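# Stow earphones in chest drawer and close it

## Task

Place the coiled earphones inside the small chest's open drawer, then push that drawer closed, with the chest still standing upright at the end.

## Robot and tools

Robot: two seven-joint Franka FR3 arms, left_arm and right_arm, each carrying a Robotiq 140 mm two-finger gripper and a wrist camera. left_arm's fingers are rigid. right_arm's fingers can fold at a hinge: a part held near the fingertips (outer quarter of each pad) gets the normal squeeze, but deeper toward the palm the fingers may wrap round it, hold a narrow part weakly or not at all, or squeeze a wide part harder than asked. Pressing right_arm's fingertips into a surface folds them easily unless fully closed, which can ruin the next grip.

Frames: the scene frame has its origin at table-top height, midway between the nominal arm bases, +z up, +x out over the table, +y toward left_arm. Measured bases: left_arm at (+0.030, +0.335, +0.013) m, right_arm at (+0.032, -0.433, +0.013) m. Printed hand positions and quaternions (end_effector_position, end_effector_quat_wxyz) are in the scene frame and may be off by a few cm. end_effector_position is the point between the pads when closed; fingers point along the gripper's +z and close along its y. Fingertips extend about 33 mm past that point at small openings, 9 mm when fully open.

Row format (used by execute_actions and move): 18 numbers, all in [-1, 1], always both arms: left dx, dy, dz, rx, ry, rz, left gripper position, force_limit, speed, then the same nine for right. The six pose numbers are an offset, not a pose: they are measured from that arm's Hand target at the start of the action or move, along that Hand target's own axes. 1.0 = 0.6 m for dx/dy/dz and 180 degrees for rx/ry/rz (one rotation vector). All zeros re-requests the current Hand target. Gripper numbers are absolute commands: position +1 fully open (140 mm), about -0.8 pads touch, -1 closes until blocked; force_limit from -1 (about 14 N) through 0 (40 N) to +1 (58 N); speed -1 about 30 mm/s, 0 about 140, +1 about 250 (faster closes grip harder). force_limit and speed start at +1. To leave a gripper unchanged, resend its last three numbers; a 0 is a real command.

execute_actions(actions, cameras): actions is a list of actions; each action is up to 15 rows, one per 1/30 s step, each row measured from the same start pose, and a short action holds its last row. An empty list returns state plus all camera images. cameras: list of names, ["all"], or [].

move(target, speed, blend, blocking, cameras): straight-line paths toward one row or a list of up to 15 rows, each an offset from the Hand targets at the move's start. speed is top speed in m/s (0.002 to 2, default 0.25), one value or one per target; blend in m rounds corners. Paths last at most 10 s, do not avoid obstacles, and faster moves hit harder and stray more. The result adds a move: line (done, off_target, moving, held, fault; limits=paced or held).

wait(seconds 0 to 10), stop() to brake a running move, zoom_image(camera, region [x0,y0,x1,y1], at most 504x504) on cam_head_left, cam_head_right, cam_left_wrist or cam_right_wrist (all 672x504), clear_fault(arm) after a reported torque or force fault, read_manual(section) for licences, finished_scene(scene) to end the scene irreversibly.

Results: Hand target is the last commanded pose after clipping (each step is clipped to 70 mm and 16 degrees from the measured pose); the gripper often stops short, so resend or add the gap. object_status: 0 moving, 1 blocked while opening, 2 blocked while closing (grip), 3 reached position or pads met. Check for 2 after closing. position_measured is in counts: 3 open, 75 about 100 mm, 139 about 60 mm, 200 about 20 mm, 230 pads together. To grip harder, raise force_limit and nudge position (-1 to -0.98); to soften, reopen and close slowly. Also reported: joint torques, external torque estimates, flange force along gripper axes, step readings, MOTOR HOT warnings.

Avoid: contact torque reaching 85 N m on big joints or 11 N m on wrist joints, or any outside force of 85 N (held weight counts) causes a fault stop needing clear_fault; joint range or speed overruns also fault. Don't let the grippers or arms touch each other, don't slam the chest or drawer, don't drop the earphones from height, and don't let anything leave the table. Avoid hard grips on parts still resting on something and long stretched-out holds that heat motors. Loose items may be nudged randomly. Keep the chest upright while closing the drawer, using a gentle, slow push.

Each tool is called after "Emit:" as name(argument=value, ...) on one line, values as JSON.

## Session

Emit:
execute_actions(actions=[])

Scene clock: 0.00 s.
left_arm: end_effector_position=(+0.3983, +0.0507, +0.3462) position_measured=3 object_status=3 end_effector_quat_wxyz=(-0.054, -0.597, +0.799, +0.051) | right_arm: end_effector_position=(+0.7342, -0.0287, +0.3017) position_measured=3 object_status=3 end_effector_quat_wxyz=(-0.273, +0.824, -0.433, +0.242)
Joint positions: left_arm=[-0.616 -0.174 0.007 -1.953 -0.069 1.647 -0.315] | right_arm=[0.64 0.287 -0.13 -1.873 -0.327 2.885 0.218]
Joint velocities: within noise
Joint torques (N m): no reading
External joint torques (N m): no reading
Flange force (N): no reading
Hand target: left_arm +0.3983, +0.0507, +0.3462; -0.054, -0.597, +0.799, +0.051 | right_arm +0.7342, -0.0287, +0.3017; -0.273, +0.824, -0.433, +0.242
Tool commands: left_gripper/position=+1.0 left_gripper/force_limit=+1.0 left_gripper/speed=+1.0 right_gripper/position=+1.0 right_gripper/force_limit=+1.0 right_gripper/speed=+1.0

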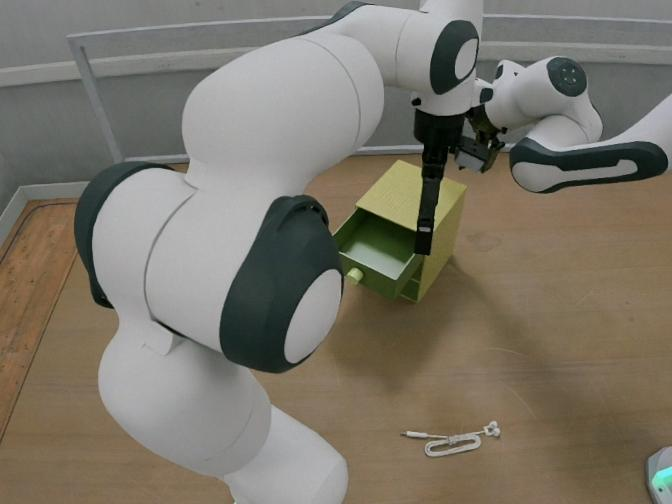

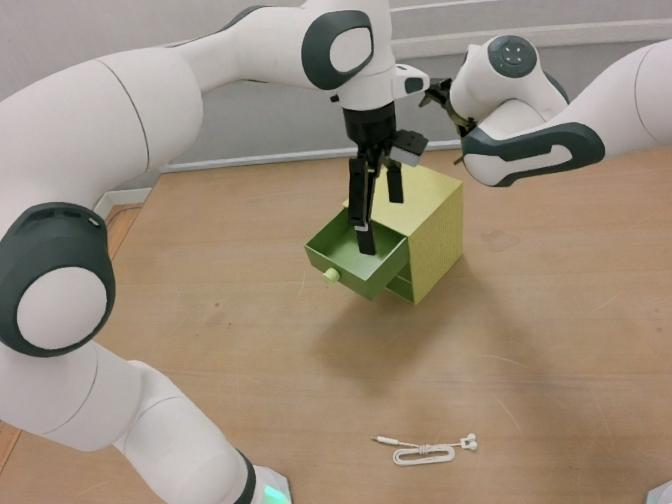

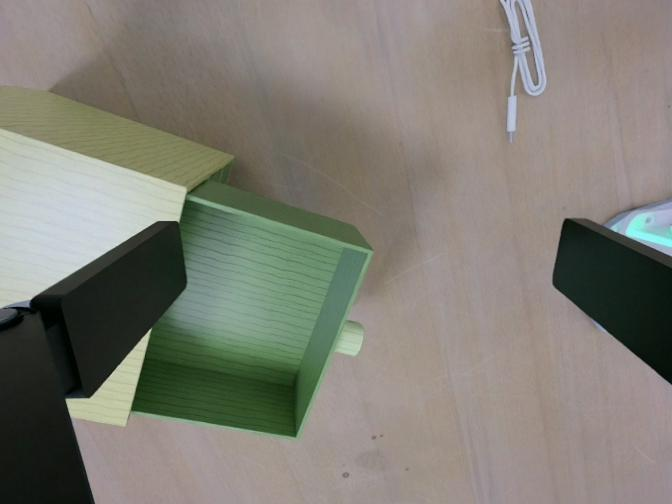

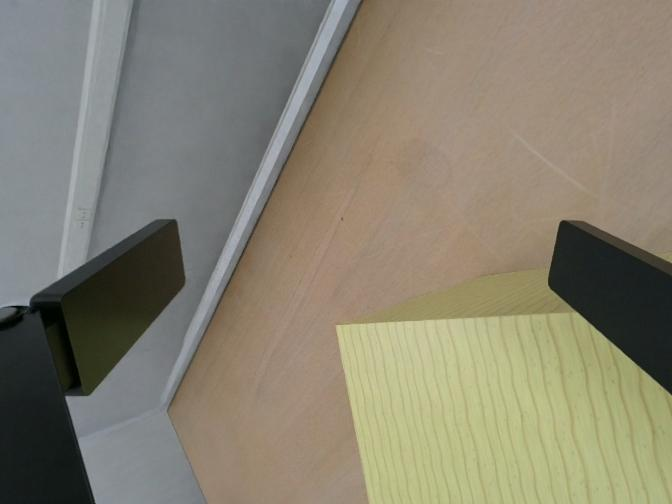

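Emit:
move(target=[[0.2325,0.364,0.306,0.0475,-0.001,-0.092,-0.1,-1,0,0.022,-0.088,-0.098,0,0,0,1,1,1],[0.2325,0.364,0.306,0.0475,-0.001,-0.092,-0.1,-1,0,0.459,0.302,-0.352,0,0,0,1,1,1]], speed=0.22, cameras=["all"])

Scene clock: 26.97 s.
left_arm: end_effector_position=(+0.1247, -0.0170, +0.1993) position_measured=141 object_status=3 end_effector_quat_wxyz=(-0.001, +0.705, -0.709, -0.002) | right_arm: end_effector_position=(+0.6348, -0.3991, +0.3807) position_measured=3 object_status=3 end_effector_quat_wxyz=(-0.274, +0.822, -0.436, +0.242)
Joint positions: left_arm=[-0.676 -0.636 -0.606 -2.664 -0.397 2.079 -0.979] | right_arm=[0.638 -0.491 -0.627 -2.453 -0.052 2.756 -0.583]
Joint velocities: left_arm=[within noise] | right_arm=[0 0 0 0 -0.001 0.001 -0.004]
Joint torques (N m): left_arm=[0.42 -8.27 7.97 21.37 0.36 2.84 -0.37] | right_arm=[0.77 -11.28 7.65 24.99 0.06 3.12 -0.16]
External joint torques (N m): left_arm=[0.47 -1.13 0.3 -0.93 -0.35 0.23 -0.37] | right_arm=[0.59 0.39 -0.23 0.75 -0.25 -0.4 -0.1]
Flange force (N): left_arm=[-5.5 2.1 0.6] | right_arm=[3.5 -3.4 1.8]
Hand target: left_arm +0.1249, -0.0182, +0.1999; +0.000, +0.708, -0.706, +0.000 | right_arm +0.6345, -0.3987, +0.3817; -0.273, +0.824, -0.433, +0.242
Off the commanded pose: left_arm 0.001 m, 0 deg | right_arm 0.001 m, 0 deg.
move: done

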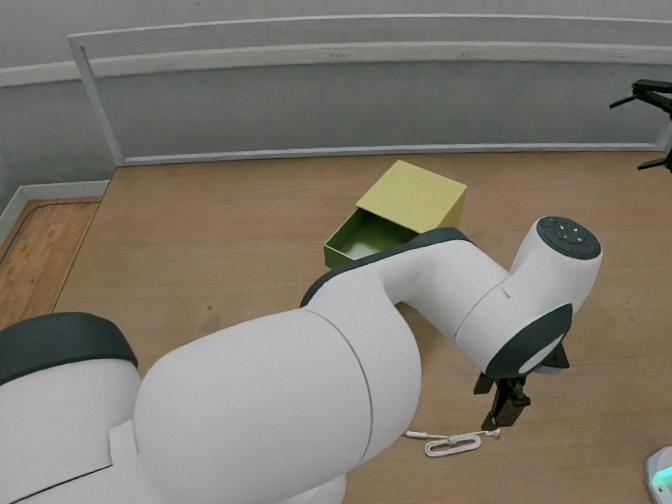

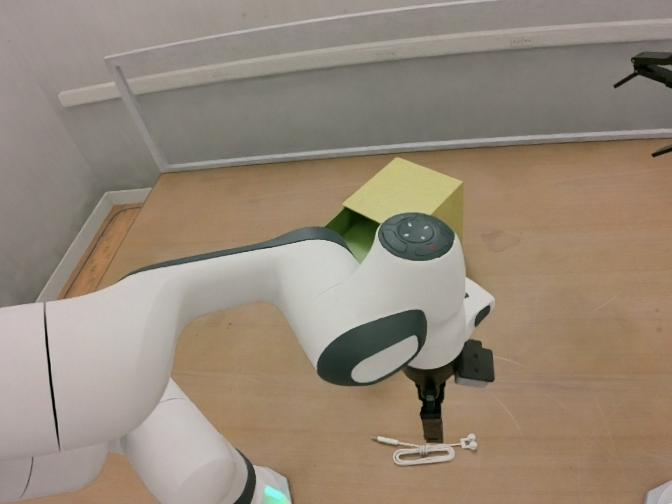

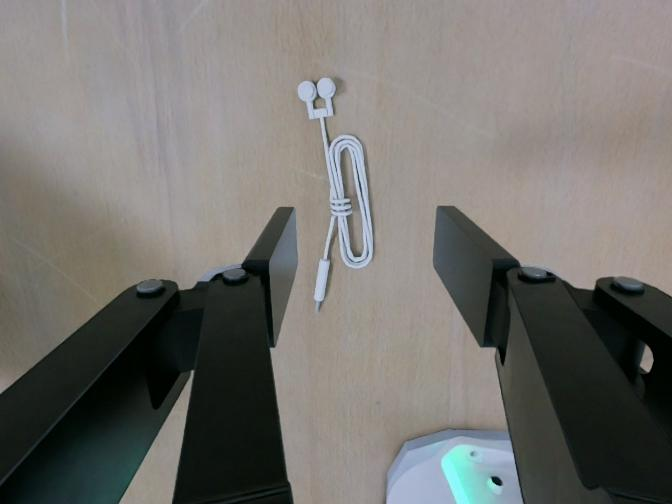

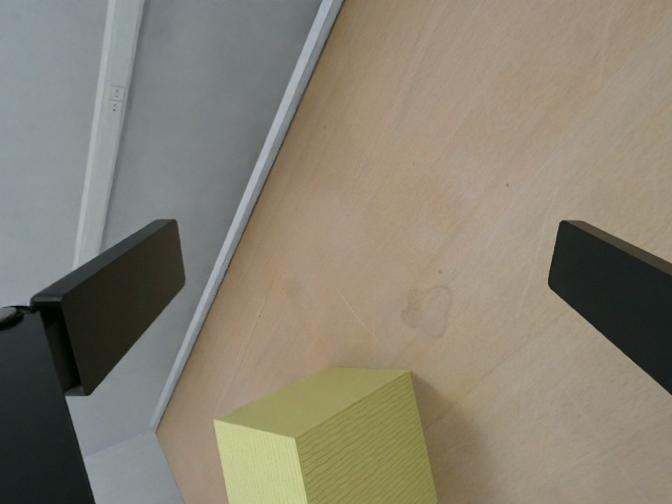

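Emit:
move(target=[[-0.008,-0.0067,0.24,0,0,0,-0.1,-1,0,0,0,0,0,0,0,0,0,1],[-0.008,-0.0067,0.282,0,0,0,-0.1,-1,0,0,0,0,0,0,0,0,0,1]], speed=[0.15,0.025], cameras=["cam_left_wrist"])

Emit:
move(target=[0,0,0,0,0,0,-1,-1,-1,0,0,0,0,0,0,0,0,1], cameras=["cam_left_wrist"])

Scene clock: 39.10 s.
left_arm: end_effector_position=(+0.1287, -0.0131, +0.0311) position_measured=141 object_status=3 end_effector_quat_wxyz=(+0.000, +0.706, -0.708, -0.001) | right_arm: end_effector_position=(+0.6348, -0.3991, +0.3807) position_measured=129 object_status=3 end_effector_quat_wxyz=(-0.274, +0.823, -0.436, +0.242)
Joint positions: left_arm=[-0.453 -0.174 -0.917 -2.836 -0.335 2.707 -1.056] | right_arm=[0.638 -0.491 -0.627 -2.453 -0.052 2.756 -0.585]
Joint velocities: left_arm=[0 0 0 0.001 0 0.002 -0.006] | right_arm=[within noise]
Joint torques (N m): left_arm=[0.77 -11.77 3.01 15.19 0.75 2.98 -0.31] | right_arm=[0.47 -11.17 8.04 25.03 0.24 3.15 -0.31]
External joint torques (N m): left_arm=[0.78 0.18 0.16 -0.85 0.41 0.35 -0.31] | right_arm=[0.25 0.68 0.07 0.65 -0.07 -0.42 -0.25]
Flange force (N): left_arm=[0.0 0.0 0.0] | right_arm=[2.9 -3.4 1.6]
Hand target: left_arm +0.1290, -0.0134, +0.0307; +0.000, +0.708, -0.706, +0.000 | right_arm +0.6345, -0.3987, +0.3817; -0.273, +0.824, -0.433, +0.243
Off the commanded pose: left_arm 0.001 m, 0 deg | right_arm 0.001 m, 0 deg.
move: done
Images, in order (width x height): cam_left_wrist 672x504.

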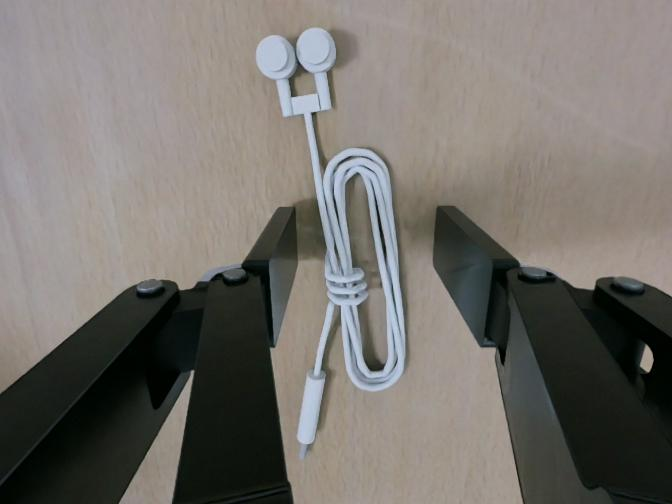

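Scene clock: 41.03 s.
left_arm: end_effector_position=(+0.1286, -0.0130, +0.0309) position_measured=220 object_status=0 end_effector_quat_wxyz=(+0.000, +0.706, -0.708, -0.001) | right_arm: end_effector_position=(+0.6348, -0.3991, +0.3807) position_measured=129 object_status=3 end_effector_quat_wxyz=(-0.274, +0.823, -0.436, +0.242)
Joint positions: left_arm=[-0.45 -0.174 -0.922 -2.836 -0.335 2.708 -1.057] | right_arm=[0.638 -0.491 -0.627 -2.453 -0.052 2.756 -0.585]
Joint torques (N m): left_arm=[0.8 -12.23 2.95 14.91 0.34 2.93 -0.33] | right_arm=[0.44 -11.16 8.06 24.95 0.24 3.15 -0.3]
External joint torques (N m): left_arm=[0.83 -0.42 0.11 -1.05 0 0.32 -0.33] | right_arm=[0.36 0.64 0.29 0.65 -0.08 -0.4 -0.24]
Flange force (N): left_arm=[0.0 0.0 0.0] | right_arm=[2.3 -3.5 1.4]
Hand target: left_arm +0.1290, -0.0134, +0.0307; +0.000, +0.708, -0.706, +0.000 | right_arm +0.6345, -0.3987, +0.3817; -0.273, +0.824, -0.433, +0.243
Off the commanded pose: left_arm 0.001 m, 0 deg | right_arm 0.001 m, 0 deg.
move: done
Images, in order (width x height): cam_left_wrist 672x504.

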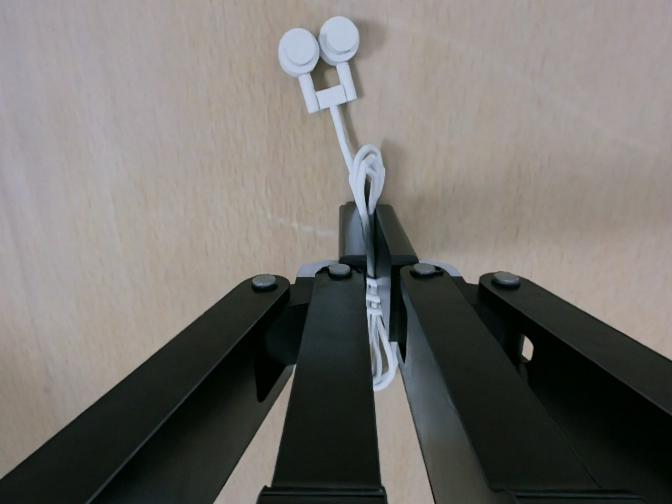

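Emit:
move(target=[[0,0,-0.45,0,0,0,-1,-1,-1,0,0,0,0,0,0,0,0,1],[-0.272,-0.602,-0.5,0,0,0.211,-1,-1,-1,0,0,0,0,0,0,0,0,1]], speed=[0.12,0.2], blend=0.05, cameras=["all"])

Scene clock: 65.80 s.
left_arm: end_effector_position=(+0.4906, +0.1512, +0.3308) position_measured=220 object_status=2 end_effector_quat_wxyz=(+0.002, -0.442, +0.897, -0.001) | right_arm: end_effector_position=(+0.6348, -0.3991, +0.3807) position_measured=129 object_status=3 end_effector_quat_wxyz=(-0.274, +0.823, -0.436, +0.242)
Joint positions: left_arm=[-0.753 -0.223 0.339 -2.05 0.079 1.842 0.21] | right_arm=[0.638 -0.491 -0.627 -2.453 -0.052 2.756 -0.585]
Joint velocities: left_arm=[-0.001 -0.001 0 0.001 0.001 0 0.005] | right_arm=[within noise]
Joint torques (N m): left_arm=[-0.08 -22.36 -1.95 24.06 0.29 2.5 0.05] | right_arm=[0.42 -11.19 8.06 24.99 0.26 3.15 -0.32]
External joint torques (N m): left_arm=[-0.24 0.55 0.41 -0.75 -0.44 -0.06 0.05] | right_arm=[0.28 0.52 0.23 0.71 -0.06 -0.4 -0.26]
Flange force (N): left_arm=[-0.2 -0.1 1.8] | right_arm=[2.5 -3.4 1.1]
Hand target: left_arm +0.4898, +0.1506, +0.3307; +0.000, -0.439, +0.898, +0.000 | right_arm +0.6345, -0.3987, +0.3817; -0.273, +0.824, -0.433, +0.243
Off the commanded pose: left_arm 0.001 m, 0 deg | right_arm 0.001 m, 0 deg.
move: done

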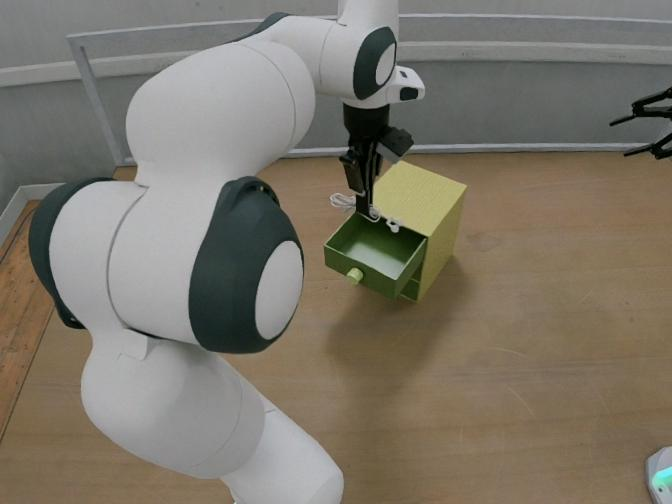

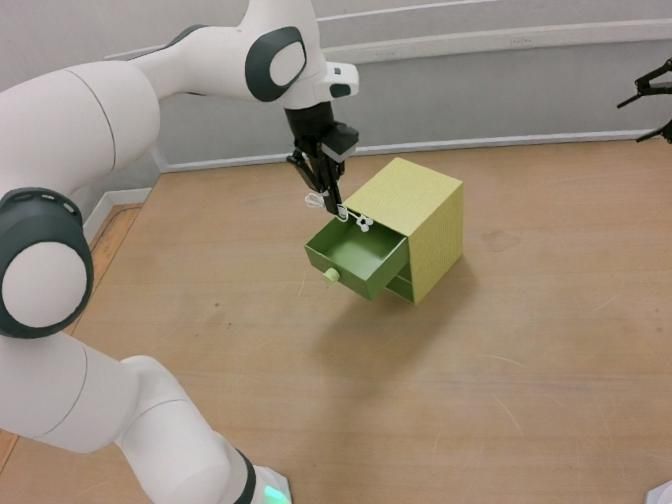

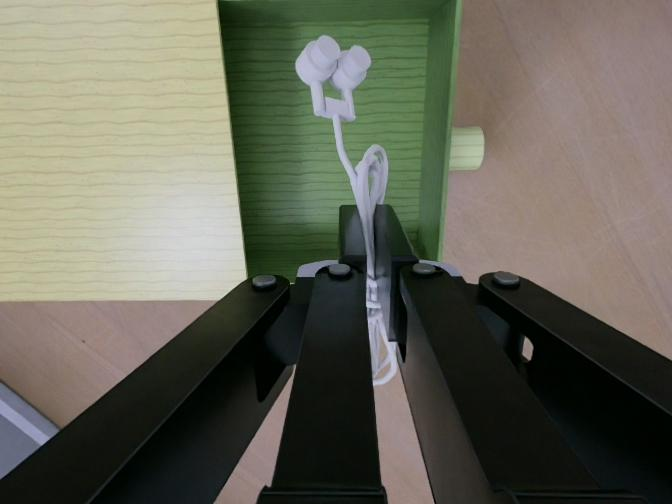

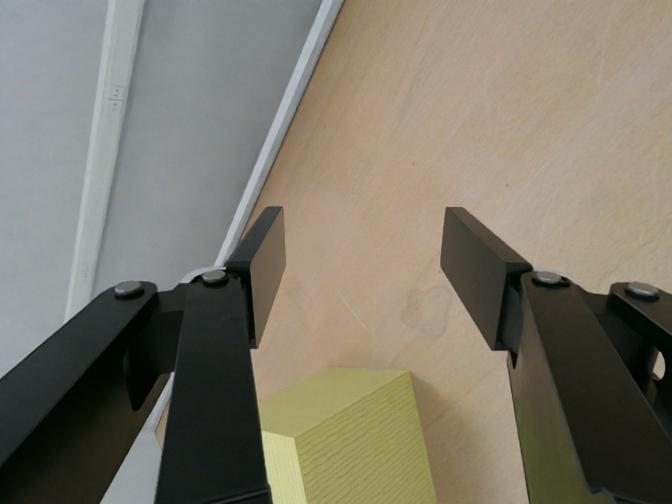

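Emit:
move(target=[[0.033,-0.027,0,0,0,0,-1,-1,-1,0,0,0,0,0,0,0,0,1],[0.033,-0.027,0.217,0,0,0,-1,-1,-1,0,0,0,0,0,0,0,0,1]], speed=0.12, cameras=["cam_left_wrist","cam_head_right","cam_head_left"])

Scene clock: 80.93 s.
left_arm: end_effector_position=(+0.4897, +0.1254, +0.2010) position_measured=220 object_status=2 end_effector_quat_wxyz=(+0.000, -0.441, +0.898, +0.002) | right_arm: end_effector_position=(+0.6348, -0.3991, +0.3807) position_measured=129 object_status=3 end_effector_quat_wxyz=(-0.274, +0.823, -0.436, +0.242)
Joint positions: left_arm=[-0.77 -0.093 0.337 -2.256 0.04 2.166 0.199] | right_arm=[0.638 -0.491 -0.627 -2.453 -0.052 2.756 -0.585]
Joint velocities: left_arm=[-0.001 -0.001 -0.001 0 -0.002 0.004 0] | right_arm=[within noise]
Joint torques (N m): left_arm=[0.37 -26.45 -0.41 22.58 0.18 2.9 0.01] | right_arm=[0.46 -11.16 8.1 24.98 0.24 3.13 -0.29]
External joint torques (N m): left_arm=[0.33 -0.07 0.57 -1.11 -0.43 0.34 0.01] | right_arm=[0.33 0.59 0.27 0.69 -0.08 -0.42 -0.22]
Flange force (N): left_arm=[-0.1 3.5 2.6] | right_arm=[2.4 -3.5 1.2]
Hand target: left_arm +0.4905, +0.1250, +0.2005; +0.000, -0.439, +0.898, +0.000 | right_arm +0.6345, -0.3987, +0.3817; -0.273, +0.824, -0.433, +0.243
Off the commanded pose: left_arm 0.001 m, 0 deg | right_arm 0.001 m, 0 deg.
move: done
Images, in order (width x height): cam_head_left 672x504, cam_head_right 672x504, cam_left_wrist 672x504.

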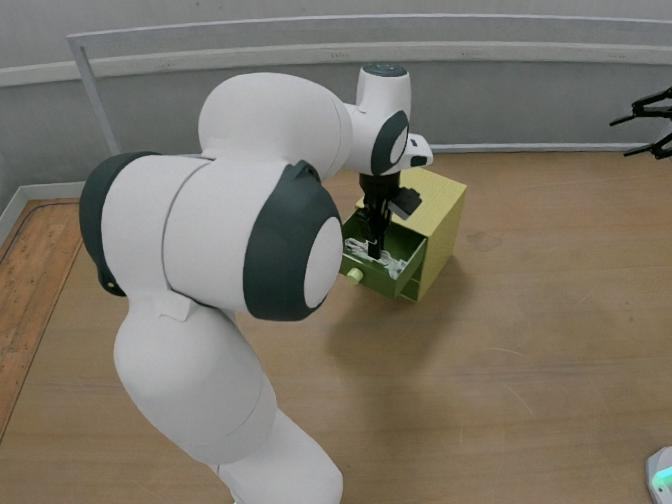

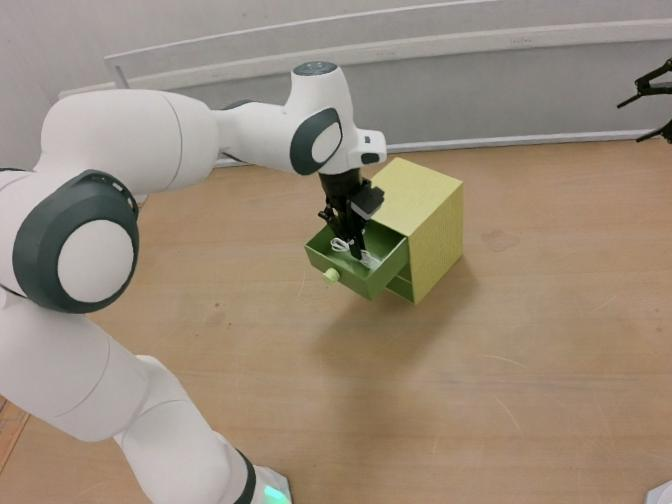

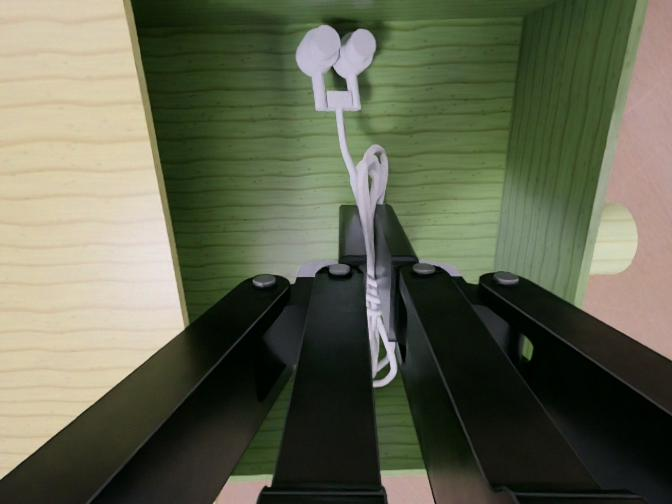

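Emit:
move(target=[[-0.02,0,0,0,0,0,-1,-1,-1,0,0,0,0,0,0,0,0,1],[-0.02,0,0.05,0,0,0,-1,-1,-1,0,0,0,0,0,0,0,0,1]], speed=0.03, cameras=["cam_left_wrist","cam_head_right","cam_head_left"])

Scene clock: 90.53 s.
left_arm: end_effector_position=(+0.5023, +0.1299, +0.1836) position_measured=220 object_status=2 end_effector_quat_wxyz=(+0.005, -0.440, +0.898, -0.010) | right_arm: end_effector_position=(+0.6348, -0.3991, +0.3807) position_measured=129 object_status=3 end_effector_quat_wxyz=(-0.274, +0.823, -0.436, +0.242)
Joint positions: left_arm=[-0.764 -0.061 0.355 -2.275 0.021 2.239 0.235] | right_arm=[0.638 -0.491 -0.627 -2.453 -0.052 2.756 -0.585]
Joint velocities: left_arm=[-0.001 0 -0.001 0.001 0 0.006 0.002] | right_arm=[within noise]
Joint torques (N m): left_arm=[1.13 -17.32 0.69 15.89 0.49 3.32 0.16] | right_arm=[0.45 -11.21 8.01 24.98 0.25 3.16 -0.31]
External joint torques (N m): left_arm=[1.06 9.58 1.31 -7.43 -0.11 0.71 0.16] | right_arm=[0.33 0.62 0.17 0.61 -0.07 -0.41 -0.25]
Flange force (N): left_arm=[-3.3 -3.0 25.0] | right_arm=[2.6 -3.3 1.5]
Hand target: left_arm +0.4979, +0.1345, +0.1705; +0.000, -0.439, +0.898, +0.000 | right_arm +0.6345, -0.3987, +0.3817; -0.273, +0.824, -0.433, +0.243
Off the commanded pose: left_arm 0.015 m, 1 deg | right_arm 0.001 m, 0 deg.
move: off_target (left_arm)
Images, in order (width x height): cam_head_left 672x504, cam_head_right 672x504, cam_left_wrist 672x504.

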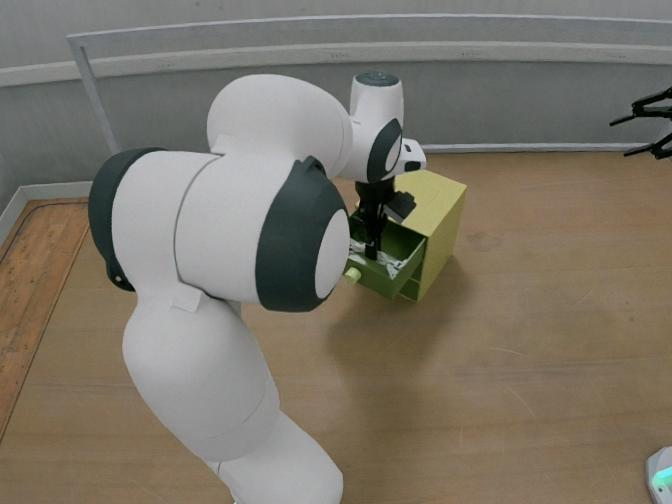

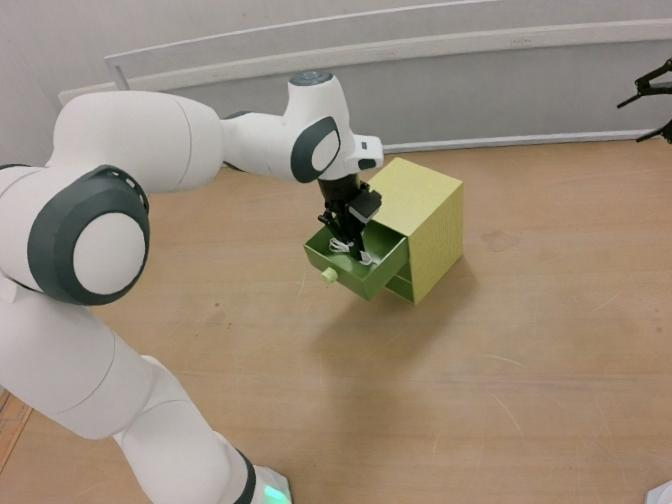

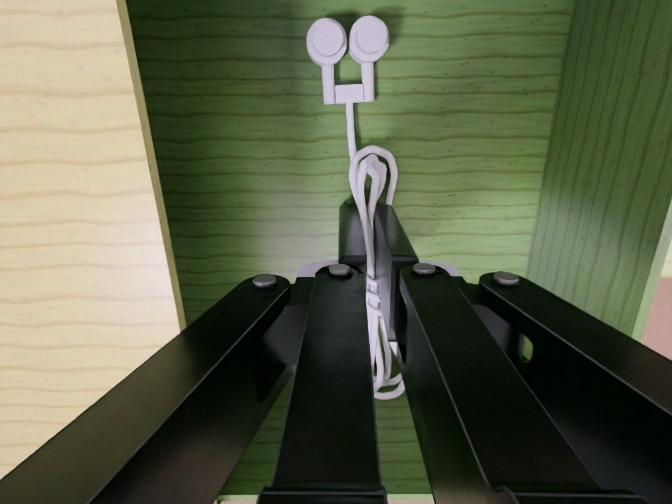

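Emit:
move(target=[0,0,-0.025,0,0,0,-1,-1,-1,0,0,0,0,0,0,0,0,1], speed=0.03)

Emit:
move(target=[0,0,0,0,0,0,-0.45,-1,-1,0,0,0,0,0,0,0,0,1], cameras=["cam_left_wrist"])

Emit:
move(target=[0,0,-0.25,0,0,0,-0.45,-1,-1,0,0,0,0,0,0,0,0,1], speed=0.15, cameras=["cam_left_wrist","cam_head_left","cam_head_right"])

Scene clock: 95.90 s.
left_arm: end_effector_position=(+0.4983, +0.1329, +0.1851) position_measured=220 object_status=2 end_effector_quat_wxyz=(+0.000, -0.440, +0.898, -0.002) | right_arm: end_effector_position=(+0.6348, -0.3991, +0.3807) position_measured=129 object_status=3 end_effector_quat_wxyz=(-0.274, +0.823, -0.436, +0.242)
Joint positions: left_arm=[-0.763 -0.063 0.355 -2.269 0.024 2.213 0.236] | right_arm=[0.638 -0.491 -0.627 -2.453 -0.052 2.756 -0.585]
Joint velocities: left_arm=[0 -0.001 -0.001 0.001 0 -0.004 -0.001] | right_arm=[within noise]
Joint torques (N m): left_arm=[0.56 -27.58 -0.24 22.04 1.12 2.33 -0.12] | right_arm=[0.45 -11.18 8.07 24.94 0.25 3.16 -0.3]
External joint torques (N m): left_arm=[0.52 -0.71 0.44 -1.3 0.52 -0.24 -0.12] | right_arm=[0.33 0.65 0.22 0.6 -0.07 -0.41 -0.24]
Flange force (N): left_arm=[1.1 7.1 -0.3] | right_arm=[2.4 -3.3 1.4]
Hand target: left_arm +0.4979, +0.1345, +0.1855; +0.000, -0.439, +0.898, +0.000 | right_arm +0.6345, -0.3987, +0.3817; -0.273, +0.824, -0.433, +0.243
Off the commanded pose: left_arm 0.002 m, 0 deg | right_arm 0.001 m, 0 deg.
move: done

Scene clock: 96.87 s.
left_arm: end_effector_position=(+0.4979, +0.1331, +0.1850) position_measured=186 object_status=0 end_effector_quat_wxyz=(+0.000, -0.440, +0.898, -0.002) | right_arm: end_effector_position=(+0.6348, -0.3991, +0.3807) position_measured=129 object_status=3 end_effector_quat_wxyz=(-0.274, +0.823, -0.436, +0.242)
Joint positions: left_arm=[-0.763 -0.063 0.355 -2.269 0.024 2.212 0.236] | right_arm=[0.638 -0.491 -0.627 -2.453 -0.052 2.756 -0.585]
Joint torques (N m): left_arm=[0.55 -27.53 -0.46 22.28 1.01 2.48 -0.16] | right_arm=[0.42 -11.22 8.03 24.93 0.25 3.14 -0.28]
External joint torques (N m): left_arm=[0.5 -0.65 0.21 -1.05 0.42 -0.08 -0.16] | right_arm=[0.36 0.56 0.26 0.6 -0.08 -0.42 -0.22]
Flange force (N): left_arm=[1.1 6.1 -0.1] | right_arm=[2.2 -3.3 1.1]
Hand target: left_arm +0.4979, +0.1345, +0.1855; +0.000, -0.439, +0.898, +0.000 | right_arm +0.6345, -0.3987, +0.3817; -0.273, +0.824, -0.433, +0.243
Off the commanded pose: left_arm 0.001 m, 0 deg | right_arm 0.001 m, 0 deg.
move: done
Images, in order (width x height): cam_left_wrist 672x504.

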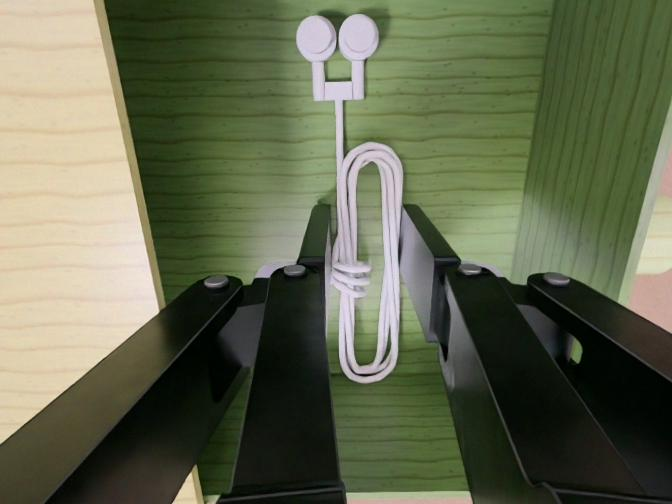

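Scene clock: 98.70 s.
left_arm: end_effector_position=(+0.4984, +0.1340, +0.3357) position_measured=186 object_status=3 end_effector_quat_wxyz=(+0.000, -0.438, +0.899, -0.003) | right_arm: end_effector_position=(+0.6348, -0.3991, +0.3807) position_measured=129 object_status=3 end_effector_quat_wxyz=(-0.274, +0.823, -0.436, +0.242)
Joint positions: left_arm=[-0.763 -0.179 0.333 -1.995 0.057 1.829 0.214] | right_arm=[0.638 -0.491 -0.627 -2.453 -0.052 2.756 -0.585]
Joint velocities: left_arm=[-0.001 0.001 -0.002 0 -0.001 -0.003 -0.001] | right_arm=[within noise]
Joint torques (N m): left_arm=[0.37 -23.97 -2.32 23.93 0.98 2.44 -0.3] | right_arm=[0.45 -11.2 8.04 25 0.25 3.14 -0.29]
External joint torques (N m): left_arm=[0.2 0.36 -0.49 -0.78 0.25 -0.11 -0.3] | right_arm=[0.39 0.65 0.26 0.65 -0.08 -0.43 -0.23]
Flange force (N): left_arm=[1.4 1.8 1.6] | right_arm=[2.5 -3.5 1.4]
Hand target: left_arm +0.4978, +0.1345, +0.3355; +0.000, -0.439, +0.898, +0.000 | right_arm +0.6345, -0.3987, +0.3817; -0.273, +0.824, -0.433, +0.243
Off the commanded pose: left_arm 0.001 m, 0 deg | right_arm 0.001 m, 0 deg.
move: done
Images, in order (width x height): cam_head_left 672x504, cam_head_right 672x504, cam_left_wrist 672x504.

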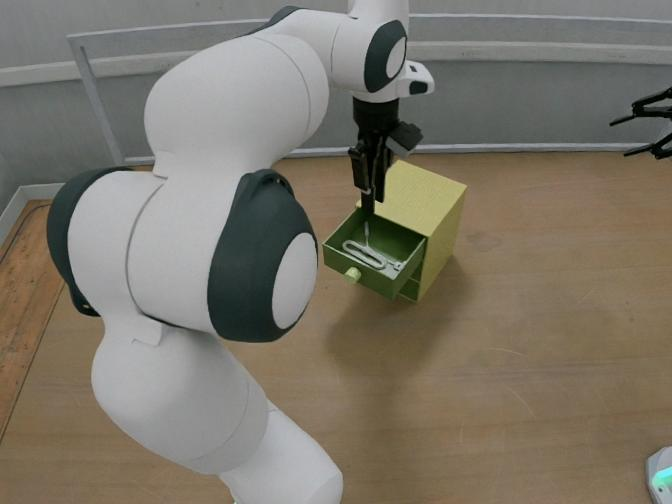

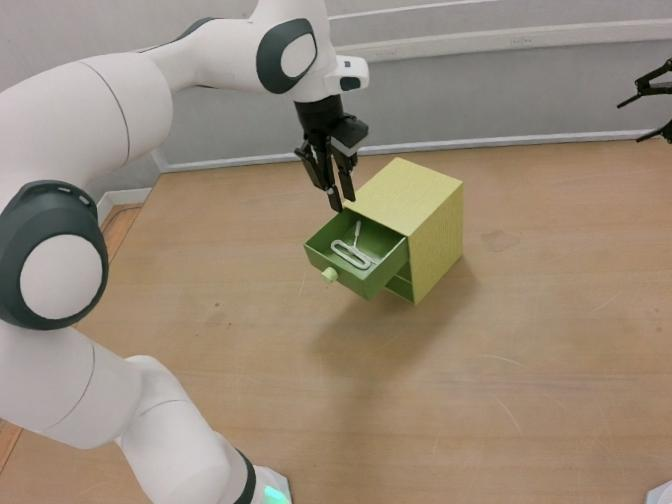

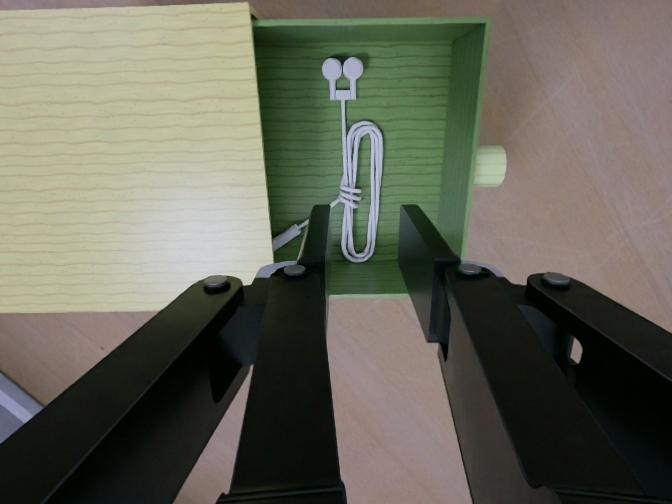

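Emit:
move(target=[[0.038,0.25,0,0,0,0,-1,-1,0,0,0,0,0,0,0,0,0,1],[0.038,0.25,0.246,0,0,0,-1,-1,0,0,0,0,0,0,0,0,0,1]], speed=0.18, cameras=["cam_left_wrist","cam_head_left","cam_head_right"])

Scene clock: 113.70 s.
left_arm: end_effector_position=(+0.3647, +0.2083, +0.1886) position_measured=233 object_status=3 end_effector_quat_wxyz=(-0.001, -0.438, +0.899, +0.000) | right_arm: end_effector_position=(+0.6348, -0.3991, +0.3807) position_measured=129 object_status=3 end_effector_quat_wxyz=(-0.274, +0.823, -0.436, +0.242)
Joint positions: left_arm=[-0.662 -0.563 0.301 -2.716 0.19 2.163 0.15] | right_arm=[0.638 -0.491 -0.627 -2.453 -0.052 2.756 -0.585]
Joint velocities: left_arm=[0 0 -0.003 0 0 0.004 -0.001] | right_arm=[within noise]
Joint torques (N m): left_arm=[0.83 -10.34 -4.32 22.16 0.72 2.87 -0.25] | right_arm=[0.46 -11.15 8.05 24.94 0.25 3.14 -0.28]
External joint torques (N m): left_arm=[0.83 0.57 -0.21 -1.18 0.1 0.32 -0.25] | right_arm=[0.33 0.64 0.21 0.6 -0.07 -0.42 -0.22]
Flange force (N): left_arm=[0.4 1.6 3.7] | right_arm=[2.4 -3.4 1.4]
Hand target: left_arm +0.3655, +0.2086, +0.1879; +0.000, -0.439, +0.898, +0.000 | right_arm +0.6345, -0.3987, +0.3817; -0.273, +0.824, -0.433, +0.243
Off the commanded pose: left_arm 0.001 m, 0 deg | right_arm 0.001 m, 0 deg.
move: done
Images, in order (width x height): cam_head_left 672x504, cam_head_right 672x504, cam_left_wrist 672x504.

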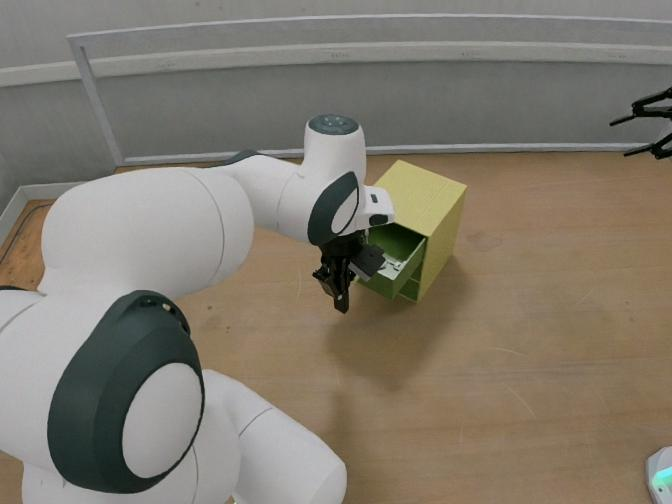

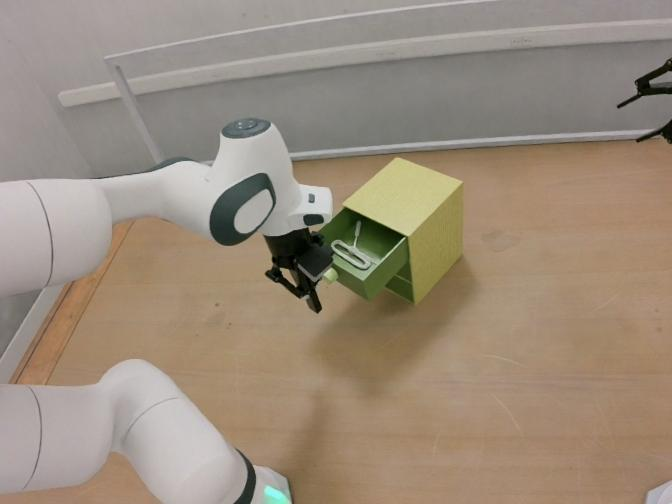

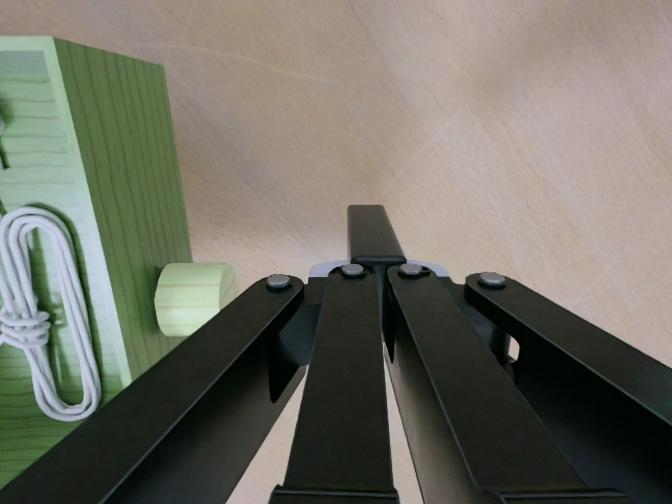

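Emit:
move(target=[[-0.035,0,0.012,0,0,0,-1,-1,0,0,0,0,0,0,0,0,0,1],[-0.035,-0.2,0.012,0,0,0,-1,-1,0,0,0,0,0,0,0,0,0,1]], speed=0.06, cameras=["cam_left_wrist","cam_head_left","cam_head_right"])

Scene clock: 125.07 s.
left_arm: end_effector_position=(+0.4718, +0.1518, +0.1809) position_measured=233 object_status=3 end_effector_quat_wxyz=(+0.000, -0.441, +0.897, +0.001) | right_arm: end_effector_position=(+0.6348, -0.3991, +0.3807) position_measured=129 object_status=3 end_effector_quat_wxyz=(-0.274, +0.823, -0.436, +0.242)
Joint positions: left_arm=[-0.772 -0.152 0.374 -2.373 0.071 2.228 0.209] | right_arm=[0.638 -0.491 -0.627 -2.453 -0.052 2.756 -0.585]
Joint velocities: left_arm=[-0.002 0 0 -0.001 -0.001 0 0.005] | right_arm=[within noise]
Joint torques (N m): left_arm=[0.45 -22.53 -0.85 22.05 0.26 2.97 0.04] | right_arm=[0.43 -11.19 8.04 24.97 0.26 3.16 -0.3]
External joint torques (N m): left_arm=[0.36 1.01 0.78 -1.06 -0.33 0.42 0.04] | right_arm=[0.38 0.61 0.27 0.59 -0.07 -0.41 -0.24]
Flange force (N): left_arm=[-1.2 0.0 4.4] | right_arm=[2.3 -3.3 1.3]
Hand target: left_arm +0.4731, +0.1515, +0.1807; +0.000, -0.439, +0.898, +0.000 | right_arm +0.6345, -0.3987, +0.3817; -0.273, +0.824, -0.433, +0.243
Off the commanded pose: left_arm 0.001 m, 0 deg | right_arm 0.001 m, 0 deg.
move: done
Images, in order (width x height): cam_head_left 672x504, cam_head_right 672x504, cam_left_wrist 672x504.

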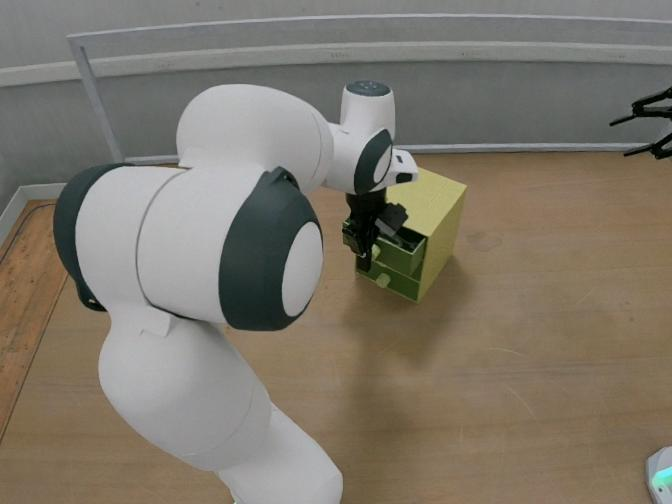

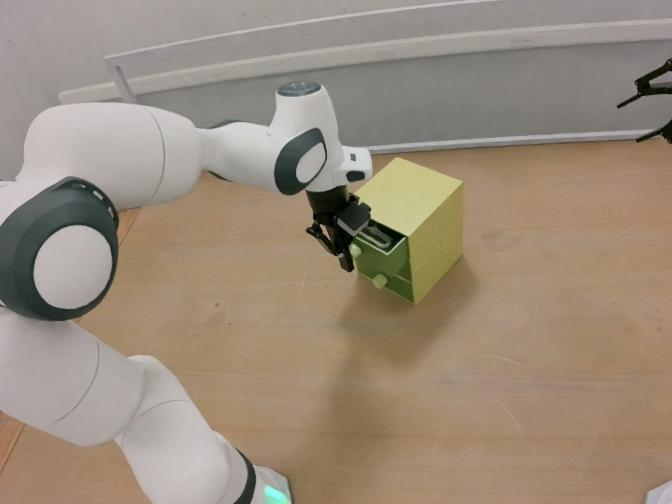

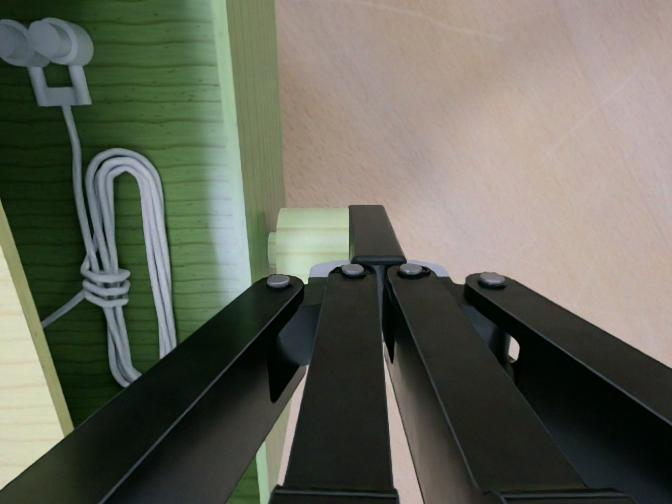

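Emit:
move(target=[0,-0.083,0,0,0,0,-1,-1,0,0,0,0,0,0,0,0,0,1], speed=0.05, cameras=["cam_left_wrist","cam_head_right"])

Scene clock: 137.70 s.
left_arm: end_effector_position=(+0.5132, +0.1219, +0.1809) position_measured=233 object_status=3 end_effector_quat_wxyz=(+0.002, -0.442, +0.897, -0.001) | right_arm: end_effector_position=(+0.6348, -0.3991, +0.3807) position_measured=129 object_status=3 end_effector_quat_wxyz=(-0.274, +0.823, -0.436, +0.242)
Joint positions: left_arm=[-0.788 -0.002 0.373 -2.212 0.004 2.213 0.236] | right_arm=[0.638 -0.491 -0.627 -2.453 -0.052 2.756 -0.585]
Joint velocities: left_arm=[0.001 0 0 0.001 -0.001 -0.002 0.006] | right_arm=[within noise]
Joint torques (N m): left_arm=[0.15 -28.45 -0.03 22.48 0.04 2.53 0.03] | right_arm=[0.42 -11.2 8.02 24.97 0.25 3.15 -0.31]
External joint torques (N m): left_arm=[0.06 0.17 -0.09 -0.79 -0.56 -0.03 0.03] | right_arm=[0.39 0.8 0.24 0.47 -0.08 -0.44 -0.25]
Flange force (N): left_arm=[0.3 1.4 1.5] | right_arm=[2.4 -3.3 1.8]
Hand target: left_arm +0.5124, +0.1209, +0.1808; +0.000, -0.439, +0.898, +0.000 | right_arm +0.6345, -0.3987, +0.3817; -0.273, +0.824, -0.433, +0.243
Off the commanded pose: left_arm 0.001 m, 0 deg | right_arm 0.001 m, 0 deg.
move: done
Images, in order (width x height): cam_head_right 672x504, cam_left_wrist 672x504.

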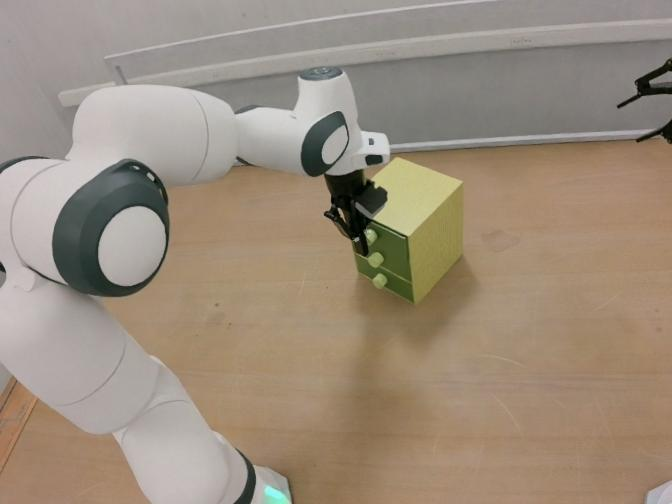

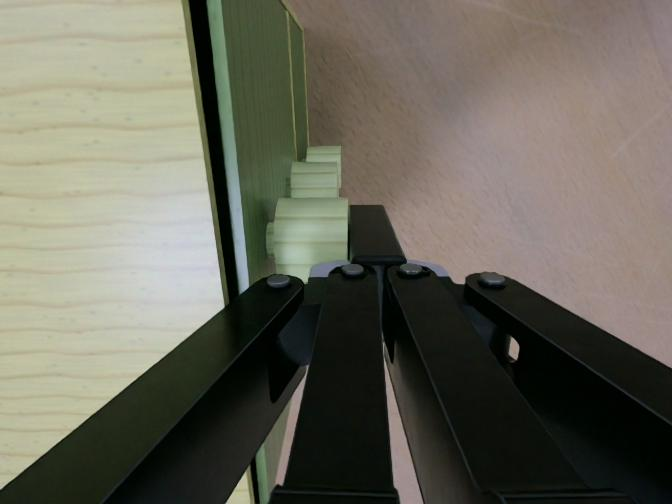

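Emit:
move(target=[0,-0.008,0,0,0,0,-1,-1,0,0,0,0,0,0,0,0,0,1], speed=0.02, cameras=["cam_left_wrist"])

Scene clock: 140.67 s.
left_arm: end_effector_position=(+0.5168, +0.1193, +0.1808) position_measured=233 object_status=3 end_effector_quat_wxyz=(+0.001, -0.442, +0.897, +0.000) | right_arm: end_effector_position=(+0.6348, -0.3991, +0.3807) position_measured=129 object_status=3 end_effector_quat_wxyz=(-0.274, +0.823, -0.436, +0.242)
Joint positions: left_arm=[-0.788 0.012 0.372 -2.196 -0.003 2.209 0.24] | right_arm=[0.638 -0.491 -0.627 -2.453 -0.052 2.756 -0.585]
Joint torques (N m): left_arm=[0.26 -28.76 0.08 22.97 0.15 2.68 -0.01] | right_arm=[0.46 -11.19 8.03 24.97 0.24 3.15 -0.27]
External joint torques (N m): left_arm=[0.03 0.44 -0.29 -0.37 -0.46 0.12 -0.01] | right_arm=[0.39 0.7 0.21 0.54 -0.09 -0.43 -0.21]
Flange force (N): left_arm=[0.1 -0.6 1.6] | right_arm=[2.4 -3.3 1.6]
Hand target: left_arm +0.5162, +0.1180, +0.1808; +0.000, -0.439, +0.898, +0.000 | right_arm +0.6345, -0.3987, +0.3817; -0.273, +0.824, -0.433, +0.243
Off the commanded pose: left_arm 0.001 m, 0 deg | right_arm 0.001 m, 0 deg.
move: done
Images, in order (width x height): cam_left_wrist 672x504.

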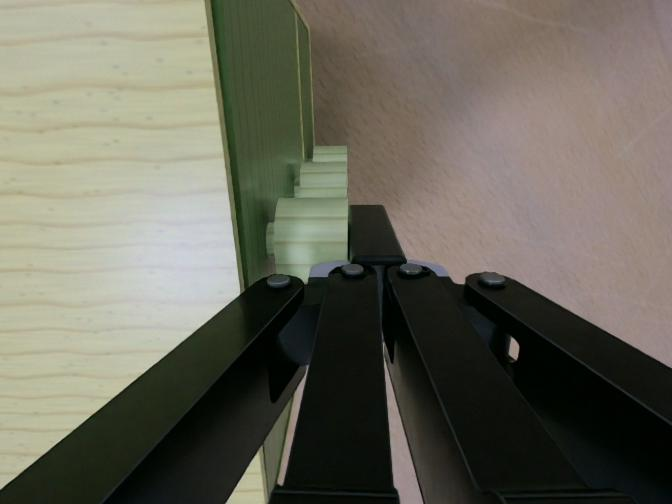

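Emit:
move(target=[0,-0.008,0,0,0,0,-1,-1,0,0,0,0,0,0,0,0,0,1], speed=0.015, cameras=["cam_left_wrist"])

Scene clock: 144.00 s.
left_arm: end_effector_position=(+0.5178, +0.1179, +0.1809) position_measured=233 object_status=3 end_effector_quat_wxyz=(-0.001, -0.442, +0.897, +0.003) | right_arm: end_effector_position=(+0.6348, -0.3991, +0.3807) position_measured=129 object_status=3 end_effector_quat_wxyz=(-0.274, +0.823, -0.436, +0.242)
Joint positions: left_arm=[-0.788 0.023 0.371 -2.18 -0.008 2.196 0.242] | right_arm=[0.638 -0.491 -0.627 -2.453 -0.052 2.756 -0.585]
Joint velocities: left_arm=[-0.001 0.002 -0.001 0.003 -0.001 -0.003 0.002] | right_arm=[within noise]
Joint torques (N m): left_arm=[-0.47 -26.96 -0.31 23.35 -0.25 4.29 0.05] | right_arm=[0.41 -11.2 8.01 24.98 0.25 3.15 -0.29]
External joint torques (N m): left_arm=[-0.64 2.57 -0.76 0.05 -0.85 1.76 0.05] | right_arm=[0.31 0.65 0.2 0.6 -0.08 -0.42 -0.23]
Flange force (N): left_arm=[-0.7 -7.9 8.2] | right_arm=[2.5 -3.3 1.4]
Hand target: left_arm +0.5200, +0.1150, +0.1808; +0.000, -0.439, +0.898, +0.000 | right_arm +0.6345, -0.3987, +0.3817; -0.273, +0.824, -0.433, +0.243
Off the commanded pose: left_arm 0.004 m, 0 deg | right_arm 0.001 m, 0 deg.
move: off_target (left_arm)
Images, in order (width x height): cam_left_wrist 672x504.

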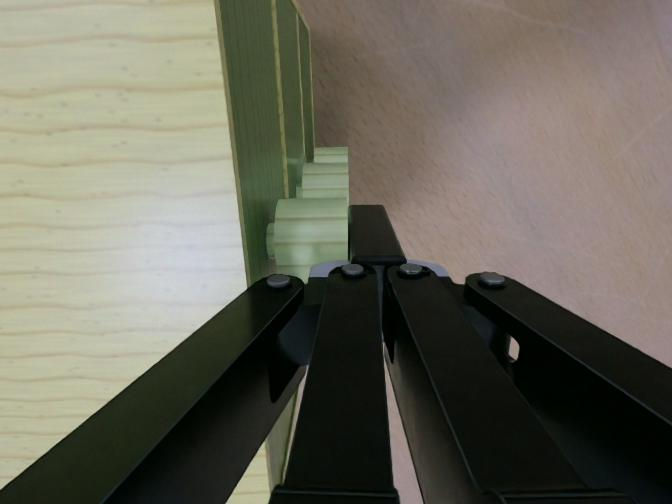

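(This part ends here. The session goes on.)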